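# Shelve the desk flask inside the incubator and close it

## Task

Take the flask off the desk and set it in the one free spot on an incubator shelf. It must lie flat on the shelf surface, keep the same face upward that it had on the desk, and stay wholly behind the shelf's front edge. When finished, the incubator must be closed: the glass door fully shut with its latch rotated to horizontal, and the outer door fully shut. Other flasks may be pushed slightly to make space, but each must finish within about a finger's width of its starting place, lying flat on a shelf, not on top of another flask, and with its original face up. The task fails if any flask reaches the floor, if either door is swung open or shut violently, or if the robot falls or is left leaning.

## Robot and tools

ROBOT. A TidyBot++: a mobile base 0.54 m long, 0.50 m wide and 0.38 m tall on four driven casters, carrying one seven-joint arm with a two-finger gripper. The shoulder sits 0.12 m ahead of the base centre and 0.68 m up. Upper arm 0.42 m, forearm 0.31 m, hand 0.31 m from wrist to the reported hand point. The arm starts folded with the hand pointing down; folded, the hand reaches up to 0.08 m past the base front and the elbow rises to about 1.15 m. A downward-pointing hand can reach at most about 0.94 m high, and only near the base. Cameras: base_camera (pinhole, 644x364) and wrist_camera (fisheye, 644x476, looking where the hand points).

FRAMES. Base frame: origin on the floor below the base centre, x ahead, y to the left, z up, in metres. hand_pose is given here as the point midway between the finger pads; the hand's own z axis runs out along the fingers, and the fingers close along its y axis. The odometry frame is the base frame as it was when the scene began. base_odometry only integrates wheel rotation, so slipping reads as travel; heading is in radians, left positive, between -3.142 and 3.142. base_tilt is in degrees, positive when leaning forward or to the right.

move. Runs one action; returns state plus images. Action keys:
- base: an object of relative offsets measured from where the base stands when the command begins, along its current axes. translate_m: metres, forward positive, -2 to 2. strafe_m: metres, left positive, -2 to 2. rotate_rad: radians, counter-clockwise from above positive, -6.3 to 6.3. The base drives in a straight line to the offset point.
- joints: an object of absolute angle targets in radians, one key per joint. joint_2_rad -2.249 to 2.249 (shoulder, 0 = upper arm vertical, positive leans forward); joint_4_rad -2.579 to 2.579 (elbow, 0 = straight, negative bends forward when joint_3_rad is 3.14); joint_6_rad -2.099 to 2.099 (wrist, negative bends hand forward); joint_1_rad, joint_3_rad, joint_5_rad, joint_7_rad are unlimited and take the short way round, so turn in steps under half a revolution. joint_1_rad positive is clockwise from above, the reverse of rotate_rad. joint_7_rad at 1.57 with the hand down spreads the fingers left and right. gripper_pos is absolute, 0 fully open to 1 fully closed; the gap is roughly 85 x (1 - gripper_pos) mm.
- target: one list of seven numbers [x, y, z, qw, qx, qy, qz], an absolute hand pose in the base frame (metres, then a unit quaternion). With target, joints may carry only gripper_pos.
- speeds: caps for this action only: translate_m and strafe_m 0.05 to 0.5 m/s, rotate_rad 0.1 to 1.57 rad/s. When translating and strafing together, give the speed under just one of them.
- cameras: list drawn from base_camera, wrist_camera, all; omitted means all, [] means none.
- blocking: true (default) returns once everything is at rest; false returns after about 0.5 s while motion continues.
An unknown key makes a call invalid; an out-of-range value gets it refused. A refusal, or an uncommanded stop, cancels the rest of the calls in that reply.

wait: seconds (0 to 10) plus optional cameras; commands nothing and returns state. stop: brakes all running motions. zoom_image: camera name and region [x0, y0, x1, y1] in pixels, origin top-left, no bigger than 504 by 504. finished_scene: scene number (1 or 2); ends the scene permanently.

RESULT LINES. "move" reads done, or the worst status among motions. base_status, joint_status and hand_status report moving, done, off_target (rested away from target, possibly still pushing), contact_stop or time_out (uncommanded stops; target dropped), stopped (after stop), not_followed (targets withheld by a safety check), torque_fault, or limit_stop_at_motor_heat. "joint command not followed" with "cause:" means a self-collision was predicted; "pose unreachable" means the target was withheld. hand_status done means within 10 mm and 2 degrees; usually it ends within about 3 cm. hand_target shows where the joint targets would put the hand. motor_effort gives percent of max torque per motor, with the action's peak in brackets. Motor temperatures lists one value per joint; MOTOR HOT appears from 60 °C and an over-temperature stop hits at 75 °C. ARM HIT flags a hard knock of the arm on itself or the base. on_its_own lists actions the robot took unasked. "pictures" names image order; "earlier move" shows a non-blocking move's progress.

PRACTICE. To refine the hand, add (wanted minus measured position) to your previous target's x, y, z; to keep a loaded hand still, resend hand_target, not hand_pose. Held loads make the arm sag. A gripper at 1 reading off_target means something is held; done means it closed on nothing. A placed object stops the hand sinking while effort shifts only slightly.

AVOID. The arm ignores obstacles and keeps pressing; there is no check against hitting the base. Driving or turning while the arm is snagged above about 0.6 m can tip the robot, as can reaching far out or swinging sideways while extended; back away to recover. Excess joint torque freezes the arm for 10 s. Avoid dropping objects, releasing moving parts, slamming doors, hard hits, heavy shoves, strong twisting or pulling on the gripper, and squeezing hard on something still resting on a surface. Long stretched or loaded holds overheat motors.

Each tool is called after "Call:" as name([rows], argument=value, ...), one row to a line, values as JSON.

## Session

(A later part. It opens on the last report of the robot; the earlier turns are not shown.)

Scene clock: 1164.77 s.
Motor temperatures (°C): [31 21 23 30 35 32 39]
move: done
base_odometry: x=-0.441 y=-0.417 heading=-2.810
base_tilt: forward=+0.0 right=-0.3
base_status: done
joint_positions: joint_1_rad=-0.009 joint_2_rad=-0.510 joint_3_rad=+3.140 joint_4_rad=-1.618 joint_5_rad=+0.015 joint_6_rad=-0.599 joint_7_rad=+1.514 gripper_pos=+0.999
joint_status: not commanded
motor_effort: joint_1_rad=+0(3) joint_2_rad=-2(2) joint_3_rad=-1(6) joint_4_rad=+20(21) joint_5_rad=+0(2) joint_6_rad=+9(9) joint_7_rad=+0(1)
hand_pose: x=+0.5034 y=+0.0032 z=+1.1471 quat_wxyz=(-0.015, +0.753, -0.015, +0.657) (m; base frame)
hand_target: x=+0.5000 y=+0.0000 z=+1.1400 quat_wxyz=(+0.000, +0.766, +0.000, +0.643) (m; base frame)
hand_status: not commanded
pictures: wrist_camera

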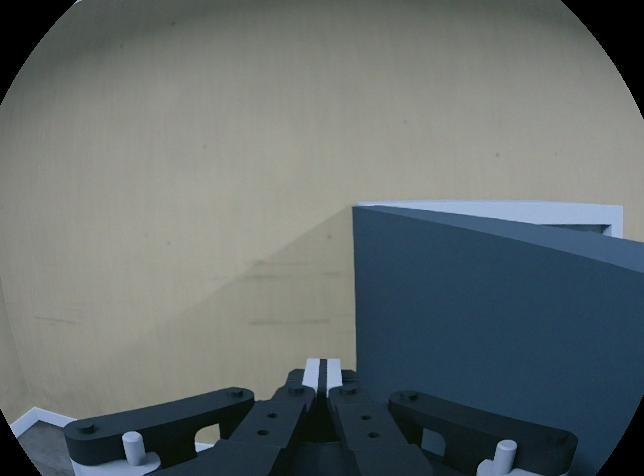

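Call:
move(base={"strafe_m": -0.25}, speeds={"strafe_m": 0.1}, target=[0.5, 0.0, 1.115, 0, 0.766, 0, 0.643], cameras=["wrist_camera"])

Scene clock: 1179.33 s.
Motor temperatures (°C): [31 21 23 30 35 32 39]
move: off_target
base_odometry: x=-0.523 y=-0.181 heading=-2.810
base_tilt: forward=+0.1 right=-0.3
base_status: done
joint_positions: joint_1_rad=-0.011 joint_2_rad=-0.519 joint_3_rad=+3.138 joint_4_rad=-1.688 joint_5_rad=+0.014 joint_6_rad=-0.598 joint_7_rad=+1.514 gripper_pos=+0.999
joint_status: not commanded
motor_effort: joint_1_rad=+0(3) joint_2_rad=-2(3) joint_3_rad=+0(6) joint_4_rad=+21(22) joint_5_rad=+0(2) joint_6_rad=+9(10) joint_7_rad=+0(1)
hand_pose: x=+0.5050 y=+0.0049 z=+1.1095 quat_wxyz=(-0.015, +0.773, -0.014, +0.634) (m; base frame)
hand_target: x=+0.5000 y=+0.0000 z=+1.1150 quat_wxyz=(+0.000, +0.766, +0.000, +0.643) (m; base frame)
hand_status: off_target (0.009 m and 2.7 deg from the pose sent, 0.032 m and 3.3 deg at the start)
pictures: wrist_camera

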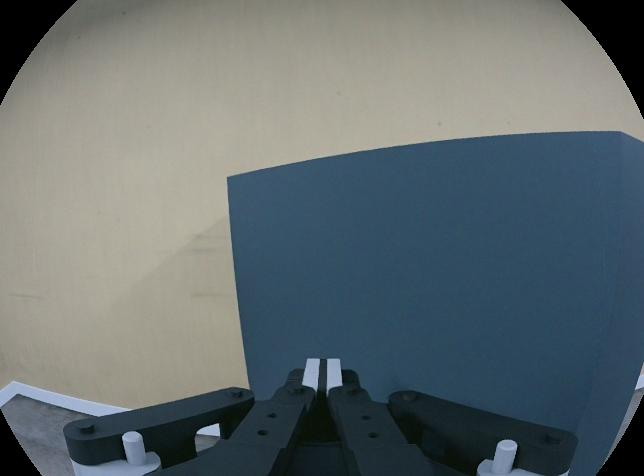

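Call:
move(base={"strafe_m": -0.12, "translate_m": 0.06}, speeds={"strafe_m": 0.08}, cameras=["wrist_camera"])

Scene clock: 1194.63 s.
Motor temperatures (°C): [31 21 23 30 35 32 39]
move: done
base_odometry: x=-0.618 y=-0.087 heading=-2.811
base_tilt: forward=+0.0 right=-0.3
base_status: done
joint_positions: joint_1_rad=-0.012 joint_2_rad=-0.525 joint_3_rad=+3.139 joint_4_rad=-1.688 joint_5_rad=+0.014 joint_6_rad=-0.598 joint_7_rad=+1.514 gripper_pos=+0.999
joint_status: not commanded
motor_effort: joint_1_rad=-1(2) joint_2_rad=-2(3) joint_3_rad=-1(4) joint_4_rad=+21(22) joint_5_rad=+0(2) joint_6_rad=+9(10) joint_7_rad=+0(1)
hand_pose: x=+0.5023 y=+0.0048 z=+1.1118 quat_wxyz=(-0.015, +0.771, -0.014, +0.637) (m; base frame)
hand_target: x=+0.5000 y=+0.0000 z=+1.1150 quat_wxyz=(+0.000, +0.766, +0.000, +0.643) (m; base frame)
hand_status: not commanded
pictures: wrist_camera

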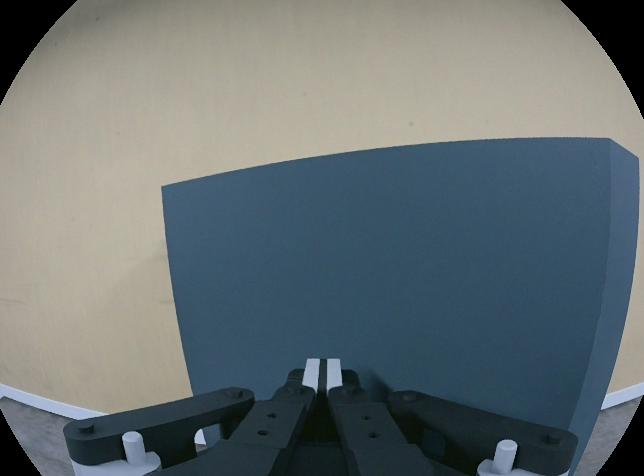

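Call:
move(base={"strafe_m": -0.13, "translate_m": 0.12}, speeds={"strafe_m": 0.08}, cameras=["wrist_camera"])

Scene clock: 1201.17 s.
Motor temperatures (°C): [31 21 23 30 35 32 39]
move: done
base_odometry: x=-0.774 y=-0.003 heading=-2.811
base_tilt: forward=+0.0 right=-0.3
base_status: done
joint_positions: joint_1_rad=-0.012 joint_2_rad=-0.532 joint_3_rad=+3.138 joint_4_rad=-1.688 joint_5_rad=+0.014 joint_6_rad=-0.598 joint_7_rad=+1.514 gripper_pos=+0.999
joint_status: not commanded
motor_effort: joint_1_rad=+0(5) joint_2_rad=-1(4) joint_3_rad=+0(7) joint_4_rad=+20(22) joint_5_rad=+0(4) joint_6_rad=+9(11) joint_7_rad=+1(1)
hand_pose: x=+0.4994 y=+0.0056 z=+1.1142 quat_wxyz=(-0.016, +0.769, -0.013, +0.639) (m; base frame)
hand_target: x=+0.5000 y=+0.0000 z=+1.1150 quat_wxyz=(+0.000, +0.766, +0.000, +0.643) (m; base frame)
hand_status: not commanded
pictures: wrist_camera

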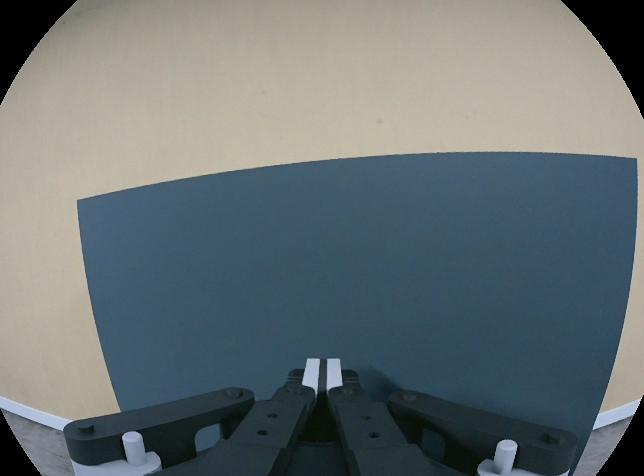

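Call:
move(base={"strafe_m": -0.1, "translate_m": 0.15}, speeds={"strafe_m": 0.07}, cameras=["wrist_camera"])

Scene clock: 1210.33 s.
Motor temperatures (°C): [31 21 23 30 35 32 39]
move: done
base_odometry: x=-0.949 y=+0.043 heading=-2.811
base_tilt: forward=+0.1 right=-0.3
base_status: done
joint_positions: joint_1_rad=-0.012 joint_2_rad=-0.535 joint_3_rad=+3.138 joint_4_rad=-1.689 joint_5_rad=+0.014 joint_6_rad=-0.598 joint_7_rad=+1.514 gripper_pos=+0.999
joint_status: not commanded
motor_effort: joint_1_rad=+0(4) joint_2_rad=-2(4) joint_3_rad=-1(5) joint_4_rad=+21(22) joint_5_rad=+0(3) joint_6_rad=+9(12) joint_7_rad=+0(1)
hand_pose: x=+0.4979 y=+0.0056 z=+1.1153 quat_wxyz=(-0.016, +0.768, -0.013, +0.640) (m; base frame)
hand_target: x=+0.5000 y=+0.0000 z=+1.1150 quat_wxyz=(+0.000, +0.766, +0.000, +0.643) (m; base frame)
hand_status: not commanded
pictures: wrist_camera

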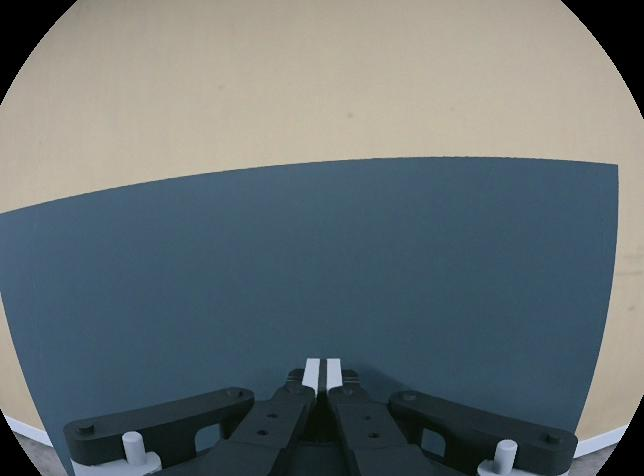

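Call:
move(base={"strafe_m": -0.04, "translate_m": 0.15}, speeds={"translate_m": 0.07}, cameras=["wrist_camera"])

Scene clock: 1218.17 s.
Motor temperatures (°C): [31 21 23 30 35 32 39]
move: done
base_odometry: x=-1.104 y=+0.033 heading=-2.811
base_tilt: forward=+0.1 right=-0.2
base_status: done
joint_positions: joint_1_rad=-0.012 joint_2_rad=-0.537 joint_3_rad=+3.138 joint_4_rad=-1.689 joint_5_rad=+0.014 joint_6_rad=-0.598 joint_7_rad=+1.514 gripper_pos=+0.999
joint_status: not commanded
motor_effort: joint_1_rad=+0(2) joint_2_rad=-1(6) joint_3_rad=+0(2) joint_4_rad=+21(22) joint_5_rad=+1(1) joint_6_rad=+9(13) joint_7_rad=+1(1)
hand_pose: x=+0.4970 y=+0.0055 z=+1.1158 quat_wxyz=(-0.016, +0.767, -0.013, +0.641) (m; base frame)
hand_target: x=+0.5000 y=+0.0000 z=+1.1150 quat_wxyz=(+0.000, +0.766, +0.000, +0.643) (m; base frame)
hand_status: not commanded
pictures: wrist_camera

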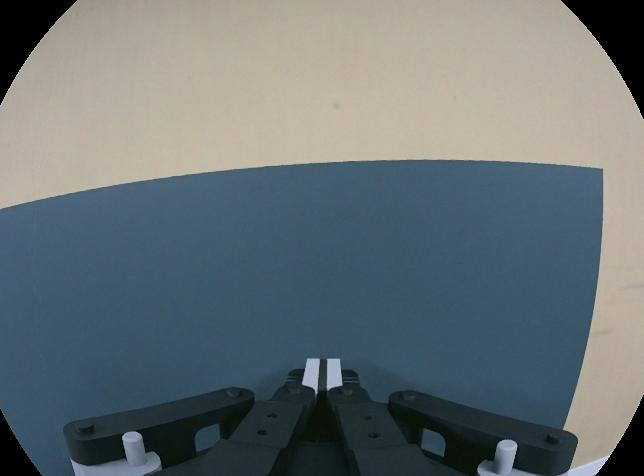

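Call:
move(base={"translate_m": 0.07}, speeds={"translate_m": 0.05}, cameras=[])

Call:
move(base={"translate_m": 0.05}, speeds={"translate_m": 0.05}, cameras=["wrist_camera"])

Scene clock: 1226.20 s.
Motor temperatures (°C): [31 21 23 30 35 32 39]
move: done
base_odometry: x=-1.170 y=+0.010 heading=-2.811
base_tilt: forward=+0.0 right=-0.2
base_status: done
joint_positions: joint_1_rad=-0.012 joint_2_rad=-0.538 joint_3_rad=+3.138 joint_4_rad=-1.689 joint_5_rad=+0.014 joint_6_rad=-0.598 joint_7_rad=+1.514 gripper_pos=+0.999
joint_status: not commanded
motor_effort: joint_1_rad=+0(2) joint_2_rad=-1(5) joint_3_rad=+0(1) joint_4_rad=+21(22) joint_5_rad=+0(1) joint_6_rad=+9(10) joint_7_rad=+0(1)
hand_pose: x=+0.4969 y=+0.0055 z=+1.1157 quat_wxyz=(-0.016, +0.767, -0.013, +0.641) (m; base frame)
hand_target: x=+0.5000 y=+0.0000 z=+1.1150 quat_wxyz=(+0.000, +0.766, +0.000, +0.643) (m; base frame)
hand_status: not commanded
pictures: none
No camera images: "cameras" was empty.

Scene clock: 1227.73 s.
Motor temperatures (°C): [31 21 23 30 35 32 39]
move: done
base_odometry: x=-1.217 y=-0.006 heading=-2.811
base_tilt: forward=+0.0 right=-0.3
base_status: done
joint_positions: joint_1_rad=-0.012 joint_2_rad=-0.622 joint_3_rad=+3.137 joint_4_rad=-1.719 joint_5_rad=+0.014 joint_6_rad=-0.632 joint_7_rad=+1.514 gripper_pos=+0.999
joint_status: not commanded
motor_effort: joint_1_rad=+3(3) joint_2_rad=+18(21) joint_3_rad=+3(6) joint_4_rad=+24(27) joint_5_rad=+2(3) joint_6_rad=+20(24) joint_7_rad=+1(1)
hand_pose: x=+0.4609 y=+0.0052 z=+1.1182 quat_wxyz=(-0.016, +0.761, -0.013, +0.649) (m; base frame)
hand_target: x=+0.5000 y=+0.0000 z=+1.1150 quat_wxyz=(+0.000, +0.766, +0.000, +0.643) (m; base frame)
hand_status: not commanded
pictures: wrist_camera

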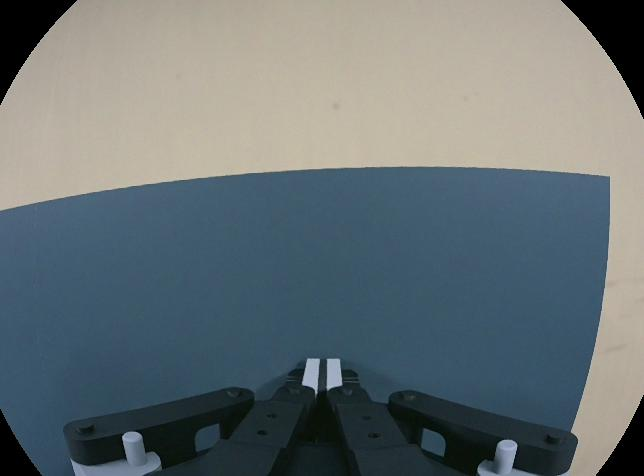

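Call:
move(base={"translate_m": 0.015}, speeds={"translate_m": 0.05}, cameras=[])

Call:
move(base={"translate_m": -0.4}, speeds={"translate_m": 0.15})

Scene clock: 1234.07 s.
Motor temperatures (°C): [31 21 23 30 35 32 39]
move: done
base_odometry: x=-1.231 y=-0.011 heading=-2.811
base_tilt: forward=+0.0 right=-0.4
base_status: done
joint_positions: joint_1_rad=-0.012 joint_2_rad=-0.652 joint_3_rad=+3.136 joint_4_rad=-1.723 joint_5_rad=+0.014 joint_6_rad=-0.656 joint_7_rad=+1.514 gripper_pos=+0.999
joint_status: not commanded
motor_effort: joint_1_rad=+3(3) joint_2_rad=+24(29) joint_3_rad=+4(6) joint_4_rad=+24(27) joint_5_rad=+2(3) joint_6_rad=+23(27) joint_7_rad=+0(1)
hand_pose: x=+0.4468 y=+0.0053 z=+1.1184 quat_wxyz=(-0.016, +0.760, -0.013, +0.650) (m; base frame)
hand_target: x=+0.5000 y=+0.0000 z=+1.1150 quat_wxyz=(+0.000, +0.766, +0.000, +0.643) (m; base frame)
hand_status: not commanded
pictures: none
No camera images: "cameras" was empty.

Scene clock: 1237.37 s.
Motor temperatures (°C): [31 21 23 30 35 32 39]
move: done
base_odometry: x=-0.852 y=+0.119 heading=-2.811
base_tilt: forward=+0.0 right=-0.3
base_status: done
joint_positions: joint_1_rad=-0.011 joint_2_rad=-0.535 joint_3_rad=+3.137 joint_4_rad=-1.706 joint_5_rad=+0.014 joint_6_rad=-0.593 joint_7_rad=+1.514 gripper_pos=+0.999
joint_status: not commanded
motor_effort: joint_1_rad=+0(3) joint_2_rad=-1(25) joint_3_rad=+0(5) joint_4_rad=+21(23) joint_5_rad=+0(3) joint_6_rad=+9(22) joint_7_rad=+1(1)
hand_pose: x=+0.4996 y=+0.0056 z=+1.1064 quat_wxyz=(-0.015, +0.772, -0.014, +0.635) (m; base frame)
hand_target: x=+0.5000 y=+0.0000 z=+1.1150 quat_wxyz=(+0.000, +0.766, +0.000, +0.643) (m; base frame)
hand_status: not commanded
pictures: base_camera, wrist_camera

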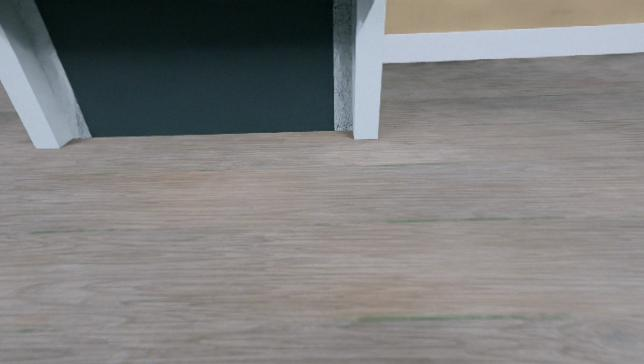

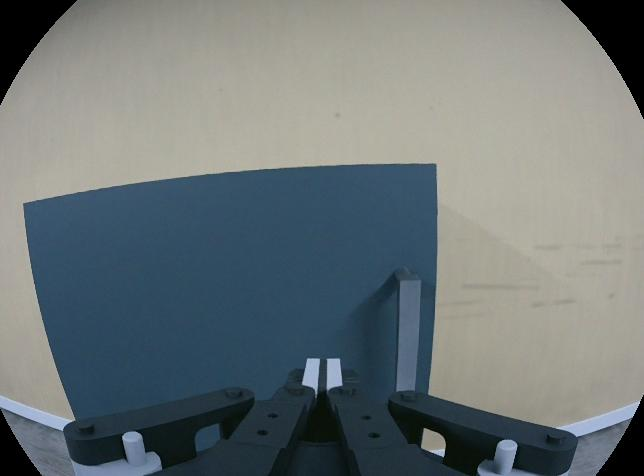

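Call:
move(base={"strafe_m": -0.55}, cameras=[])

Call:
move(base={"rotate_rad": 0.5}, target=[0.5, 0.0, 1.115, 0, 0.82, 0, 0.574])

Scene clock: 1246.20 s.
Motor temperatures (°C): [31 21 23 30 35 32 39]
move: done
base_odometry: x=-1.031 y=+0.640 heading=-2.811
base_tilt: forward=+0.0 right=-0.3
base_status: done
joint_positions: joint_1_rad=-0.011 joint_2_rad=-0.535 joint_3_rad=+3.141 joint_4_rad=-1.706 joint_5_rad=+0.014 joint_6_rad=-0.593 joint_7_rad=+1.514 gripper_pos=+0.999
joint_status: not commanded
motor_effort: joint_1_rad=+0(1) joint_2_rad=-2(2) joint_3_rad=+0(4) joint_4_rad=+21(21) joint_5_rad=+0(1) joint_6_rad=+9(9) joint_7_rad=+0(1)
hand_pose: x=+0.4997 y=+0.0034 z=+1.1064 quat_wxyz=(-0.015, +0.772, -0.015, +0.635) (m; base frame)
hand_target: x=+0.5000 y=+0.0000 z=+1.1150 quat_wxyz=(+0.000, +0.766, +0.000, +0.643) (m; base frame)
hand_status: not commanded
pictures: none
No camera images: "cameras" was empty.

Scene clock: 1247.70 s.
Motor temperatures (°C): [31 21 23 30 35 32 39]
move: off_target
base_odometry: x=-1.031 y=+0.640 heading=-2.311
base_tilt: forward=+0.0 right=-0.3
base_status: done
joint_positions: joint_1_rad=-0.011 joint_2_rad=-0.462 joint_3_rad=+3.141 joint_4_rad=-1.502 joint_5_rad=+0.014 joint_6_rad=-0.829 joint_7_rad=+1.514 gripper_pos=+0.999
joint_status: not commanded
motor_effort: joint_1_rad=-1(2) joint_2_rad=-3(4) joint_3_rad=+0(2) joint_4_rad=+20(22) joint_5_rad=+0(1) joint_6_rad=+9(10) joint_7_rad=+0(1)
hand_pose: x=+0.5003 y=+0.0025 z=+1.1259 quat_wxyz=(-0.013, +0.804, -0.018, +0.594) (m; base frame)
hand_target: x=+0.5000 y=+0.0000 z=+1.1150 quat_wxyz=(+0.000, +0.819, +0.000, +0.573) (m; base frame)
hand_status: off_target (0.011 m and 3.9 deg from the pose sent, 0.009 m and 9.3 deg at the start)
pictures: base_camera, wrist_camera

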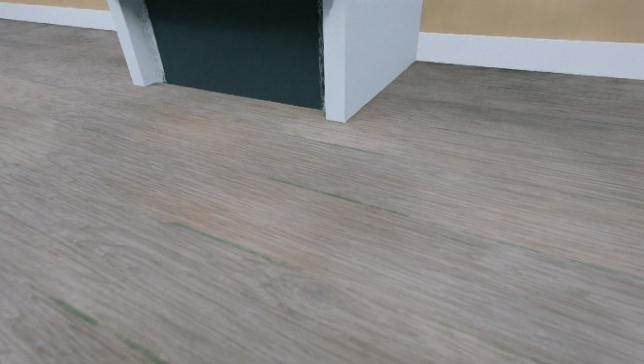

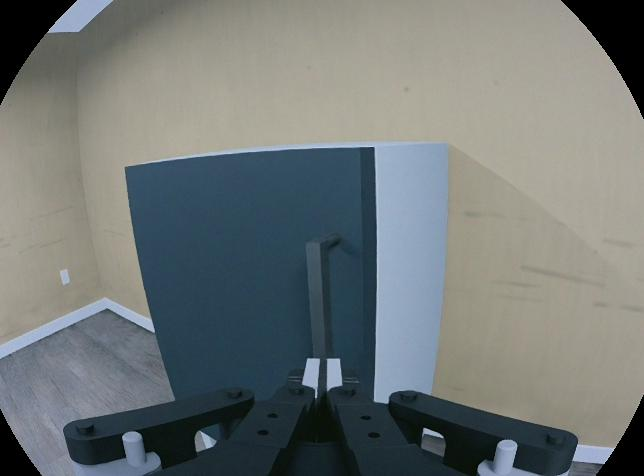

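Call:
zoom_image(camera="wrist_camera", region=[320, 130, 460, 290])

Scaled by 3.150.

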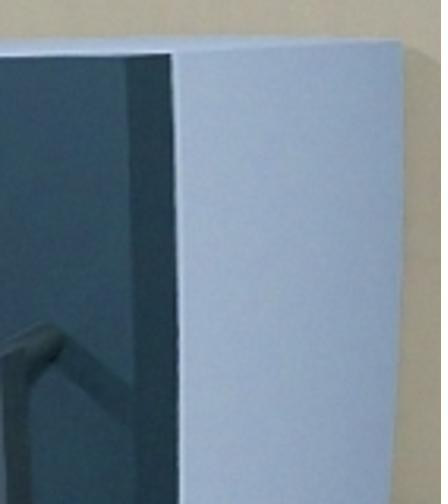

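Call:
zoom_image(camera="wrist_camera", region=[345, 270, 405, 390])

Scaled by 4.200.

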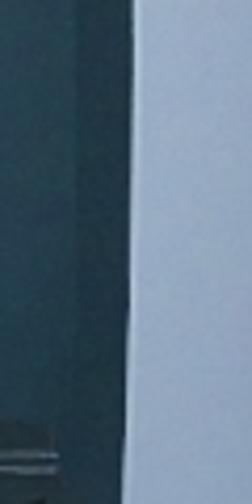

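Call:
move(base={"rotate_rad": -0.5}, target=[0.5, 0.0, 1.125, 0, 0.766, 0, 0.643], cameras=[])

Call:
move(base={"strafe_m": 0.44}, cameras=["wrist_camera"])

Scene clock: 1271.67 s.
Motor temperatures (°C): [31 21 23 30 35 32 39]
move: off_target
base_odometry: x=-1.031 y=+0.640 heading=-2.810
base_tilt: forward=+0.1 right=-0.4
base_status: done
joint_positions: joint_1_rad=-0.010 joint_2_rad=-0.506 joint_3_rad=+3.142 joint_4_rad=-1.649 joint_5_rad=+0.014 joint_6_rad=-0.655 joint_7_rad=+1.514 gripper_pos=+0.999
joint_status: not commanded
motor_effort: joint_1_rad=+0(2) joint_2_rad=-2(4) joint_3_rad=+0(2) joint_4_rad=+20(22) joint_5_rad=+1(1) joint_6_rad=+9(9) joint_7_rad=+1(1)
hand_pose: x=+0.5045 y=+0.0022 z=+1.1101 quat_wxyz=(-0.014, +0.783, -0.017, +0.622) (m; base frame)
hand_target: x=+0.5000 y=+0.0000 z=+1.1250 quat_wxyz=(+0.000, +0.766, +0.000, +0.643) (m; base frame)
hand_status: off_target (0.016 m and 4.0 deg from the pose sent, 0.003 m and 7.6 deg at the start)
pictures: none
No camera images: "cameras" was empty.

Scene clock: 1273.87 s.
Motor temperatures (°C): [31 21 23 30 35 32 39]
move: done
base_odometry: x=-0.888 y=+0.224 heading=-2.811
base_tilt: forward=+0.1 right=-0.3
base_status: done
joint_positions: joint_1_rad=-0.010 joint_2_rad=-0.507 joint_3_rad=+3.142 joint_4_rad=-1.649 joint_5_rad=+0.014 joint_6_rad=-0.654 joint_7_rad=+1.514 gripper_pos=+0.999
joint_status: not commanded
motor_effort: joint_1_rad=+0(1) joint_2_rad=-2(3) joint_3_rad=+0(3) joint_4_rad=+21(21) joint_5_rad=+1(1) joint_6_rad=+9(9) joint_7_rad=+1(1)
hand_pose: x=+0.5041 y=+0.0023 z=+1.1107 quat_wxyz=(-0.014, +0.782, -0.017, +0.623) (m; base frame)
hand_target: x=+0.5000 y=+0.0000 z=+1.1250 quat_wxyz=(+0.000, +0.766, +0.000, +0.643) (m; base frame)
hand_status: not commanded
pictures: wrist_camera

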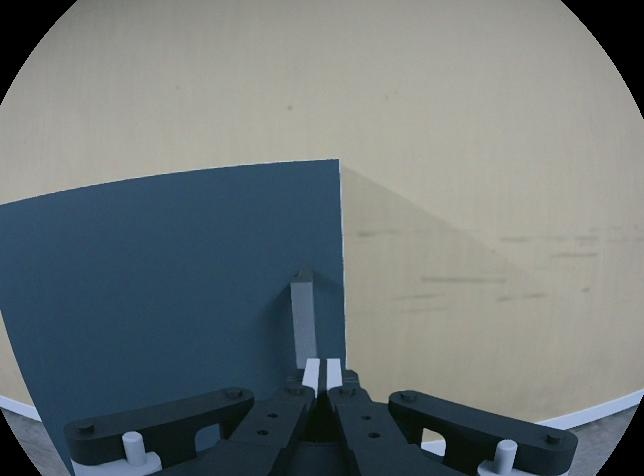

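Call:
move(base={"strafe_m": 0.025, "translate_m": 0.3}, speeds={"translate_m": 0.12}, cameras=["wrist_camera"])

Call:
move(base={"translate_m": 0.1}, speeds={"translate_m": 0.05}, cameras=["wrist_camera"])

Scene clock: 1294.33 s.
Motor temperatures (°C): [31 21 23 30 35 32 39]
move: done
base_odometry: x=-1.164 y=+0.102 heading=-2.811
base_tilt: forward=+0.1 right=-0.3
base_status: done
joint_positions: joint_1_rad=-0.010 joint_2_rad=-0.518 joint_3_rad=+3.142 joint_4_rad=-1.650 joint_5_rad=+0.014 joint_6_rad=-0.653 joint_7_rad=+1.514 gripper_pos=+0.999
joint_status: not commanded
motor_effort: joint_1_rad=+0(2) joint_2_rad=-2(5) joint_3_rad=+0(1) joint_4_rad=+20(21) joint_5_rad=+0(1) joint_6_rad=+9(9) joint_7_rad=+0(1)
hand_pose: x=+0.4994 y=+0.0022 z=+1.1149 quat_wxyz=(-0.014, +0.778, -0.017, +0.628) (m; base frame)
hand_target: x=+0.5000 y=+0.0000 z=+1.1250 quat_wxyz=(+0.000, +0.766, +0.000, +0.643) (m; base frame)
hand_status: not commanded
pictures: wrist_camera

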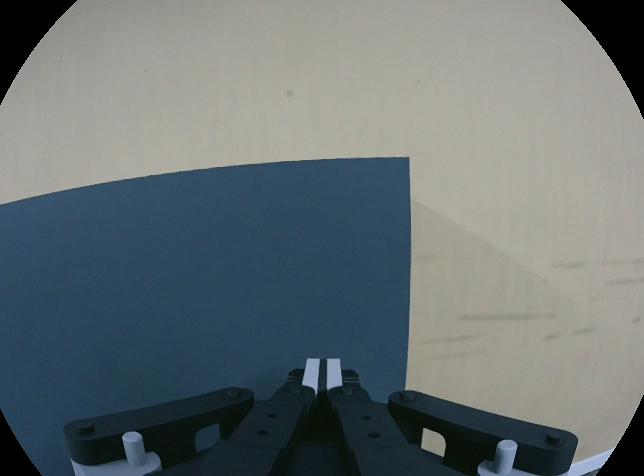

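Scene clock: 1296.87 s.
Motor temperatures (°C): [31 21 23 30 35 32 39]
move: done
base_odometry: x=-1.258 y=+0.070 heading=-2.811
base_tilt: forward=+0.0 right=-0.4
base_status: done
joint_positions: joint_1_rad=-0.010 joint_2_rad=-0.650 joint_3_rad=+3.140 joint_4_rad=-1.698 joint_5_rad=+0.014 joint_6_rad=-0.704 joint_7_rad=+1.514 gripper_pos=+0.999
joint_status: not commanded
motor_effort: joint_1_rad=+2(3) joint_2_rad=+25(29) joint_3_rad=+4(5) joint_4_rad=+26(29) joint_5_rad=+2(3) joint_6_rad=+27(32) joint_7_rad=+0(1)
hand_pose: x=+0.4428 y=+0.0023 z=+1.1175 quat_wxyz=(-0.014, +0.768, -0.016, +0.640) (m; base frame)
hand_target: x=+0.5000 y=+0.0000 z=+1.1250 quat_wxyz=(+0.000, +0.766, +0.000, +0.643) (m; base frame)
hand_status: not commanded
pictures: wrist_camera

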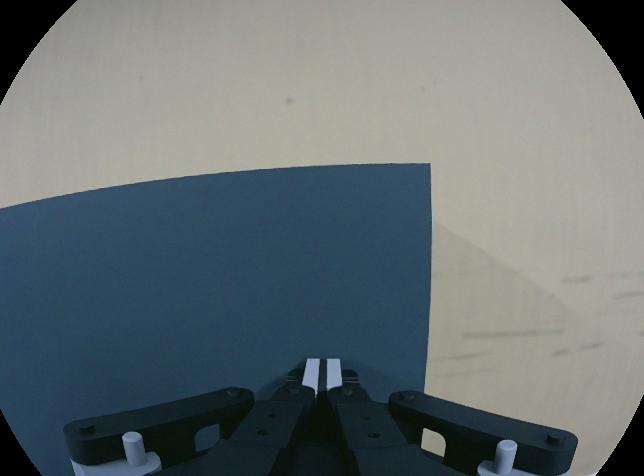

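Call:
move(base={"translate_m": -0.35}, speeds={"translate_m": 0.2}, cameras=["wrist_camera"])

Scene clock: 1304.33 s.
Motor temperatures (°C): [31 21 23 30 35 32 39]
move: done
base_odometry: x=-0.926 y=+0.183 heading=-2.811
base_tilt: forward=+0.0 right=-0.3
base_status: done
joint_positions: joint_1_rad=-0.009 joint_2_rad=-0.524 joint_3_rad=+3.141 joint_4_rad=-1.673 joint_5_rad=+0.014 joint_6_rad=-0.618 joint_7_rad=+1.514 gripper_pos=+0.999
joint_status: not commanded
motor_effort: joint_1_rad=-1(1) joint_2_rad=-2(27) joint_3_rad=+0(4) joint_4_rad=+21(24) joint_5_rad=+0(3) joint_6_rad=+9(26) joint_7_rad=+1(1)
hand_pose: x=+0.5007 y=+0.0028 z=+1.1138 quat_wxyz=(-0.014, +0.773, -0.016, +0.634) (m; base frame)
hand_target: x=+0.5000 y=+0.0000 z=+1.1250 quat_wxyz=(+0.000, +0.766, +0.000, +0.643) (m; base frame)
hand_status: not commanded
pictures: wrist_camera

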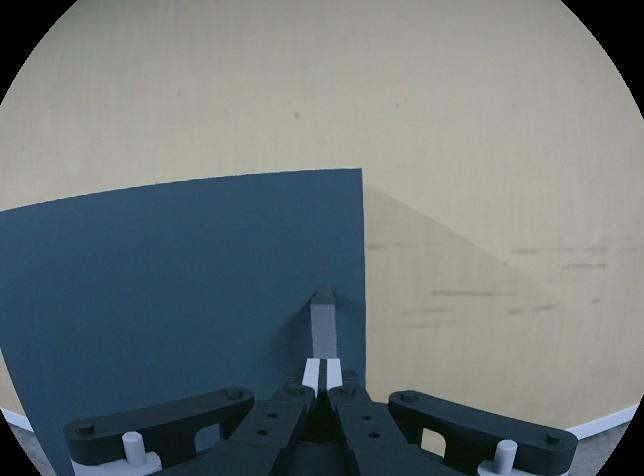

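Call:
finished_scene(scene=2, done=true)

The scene is finished: the task was done.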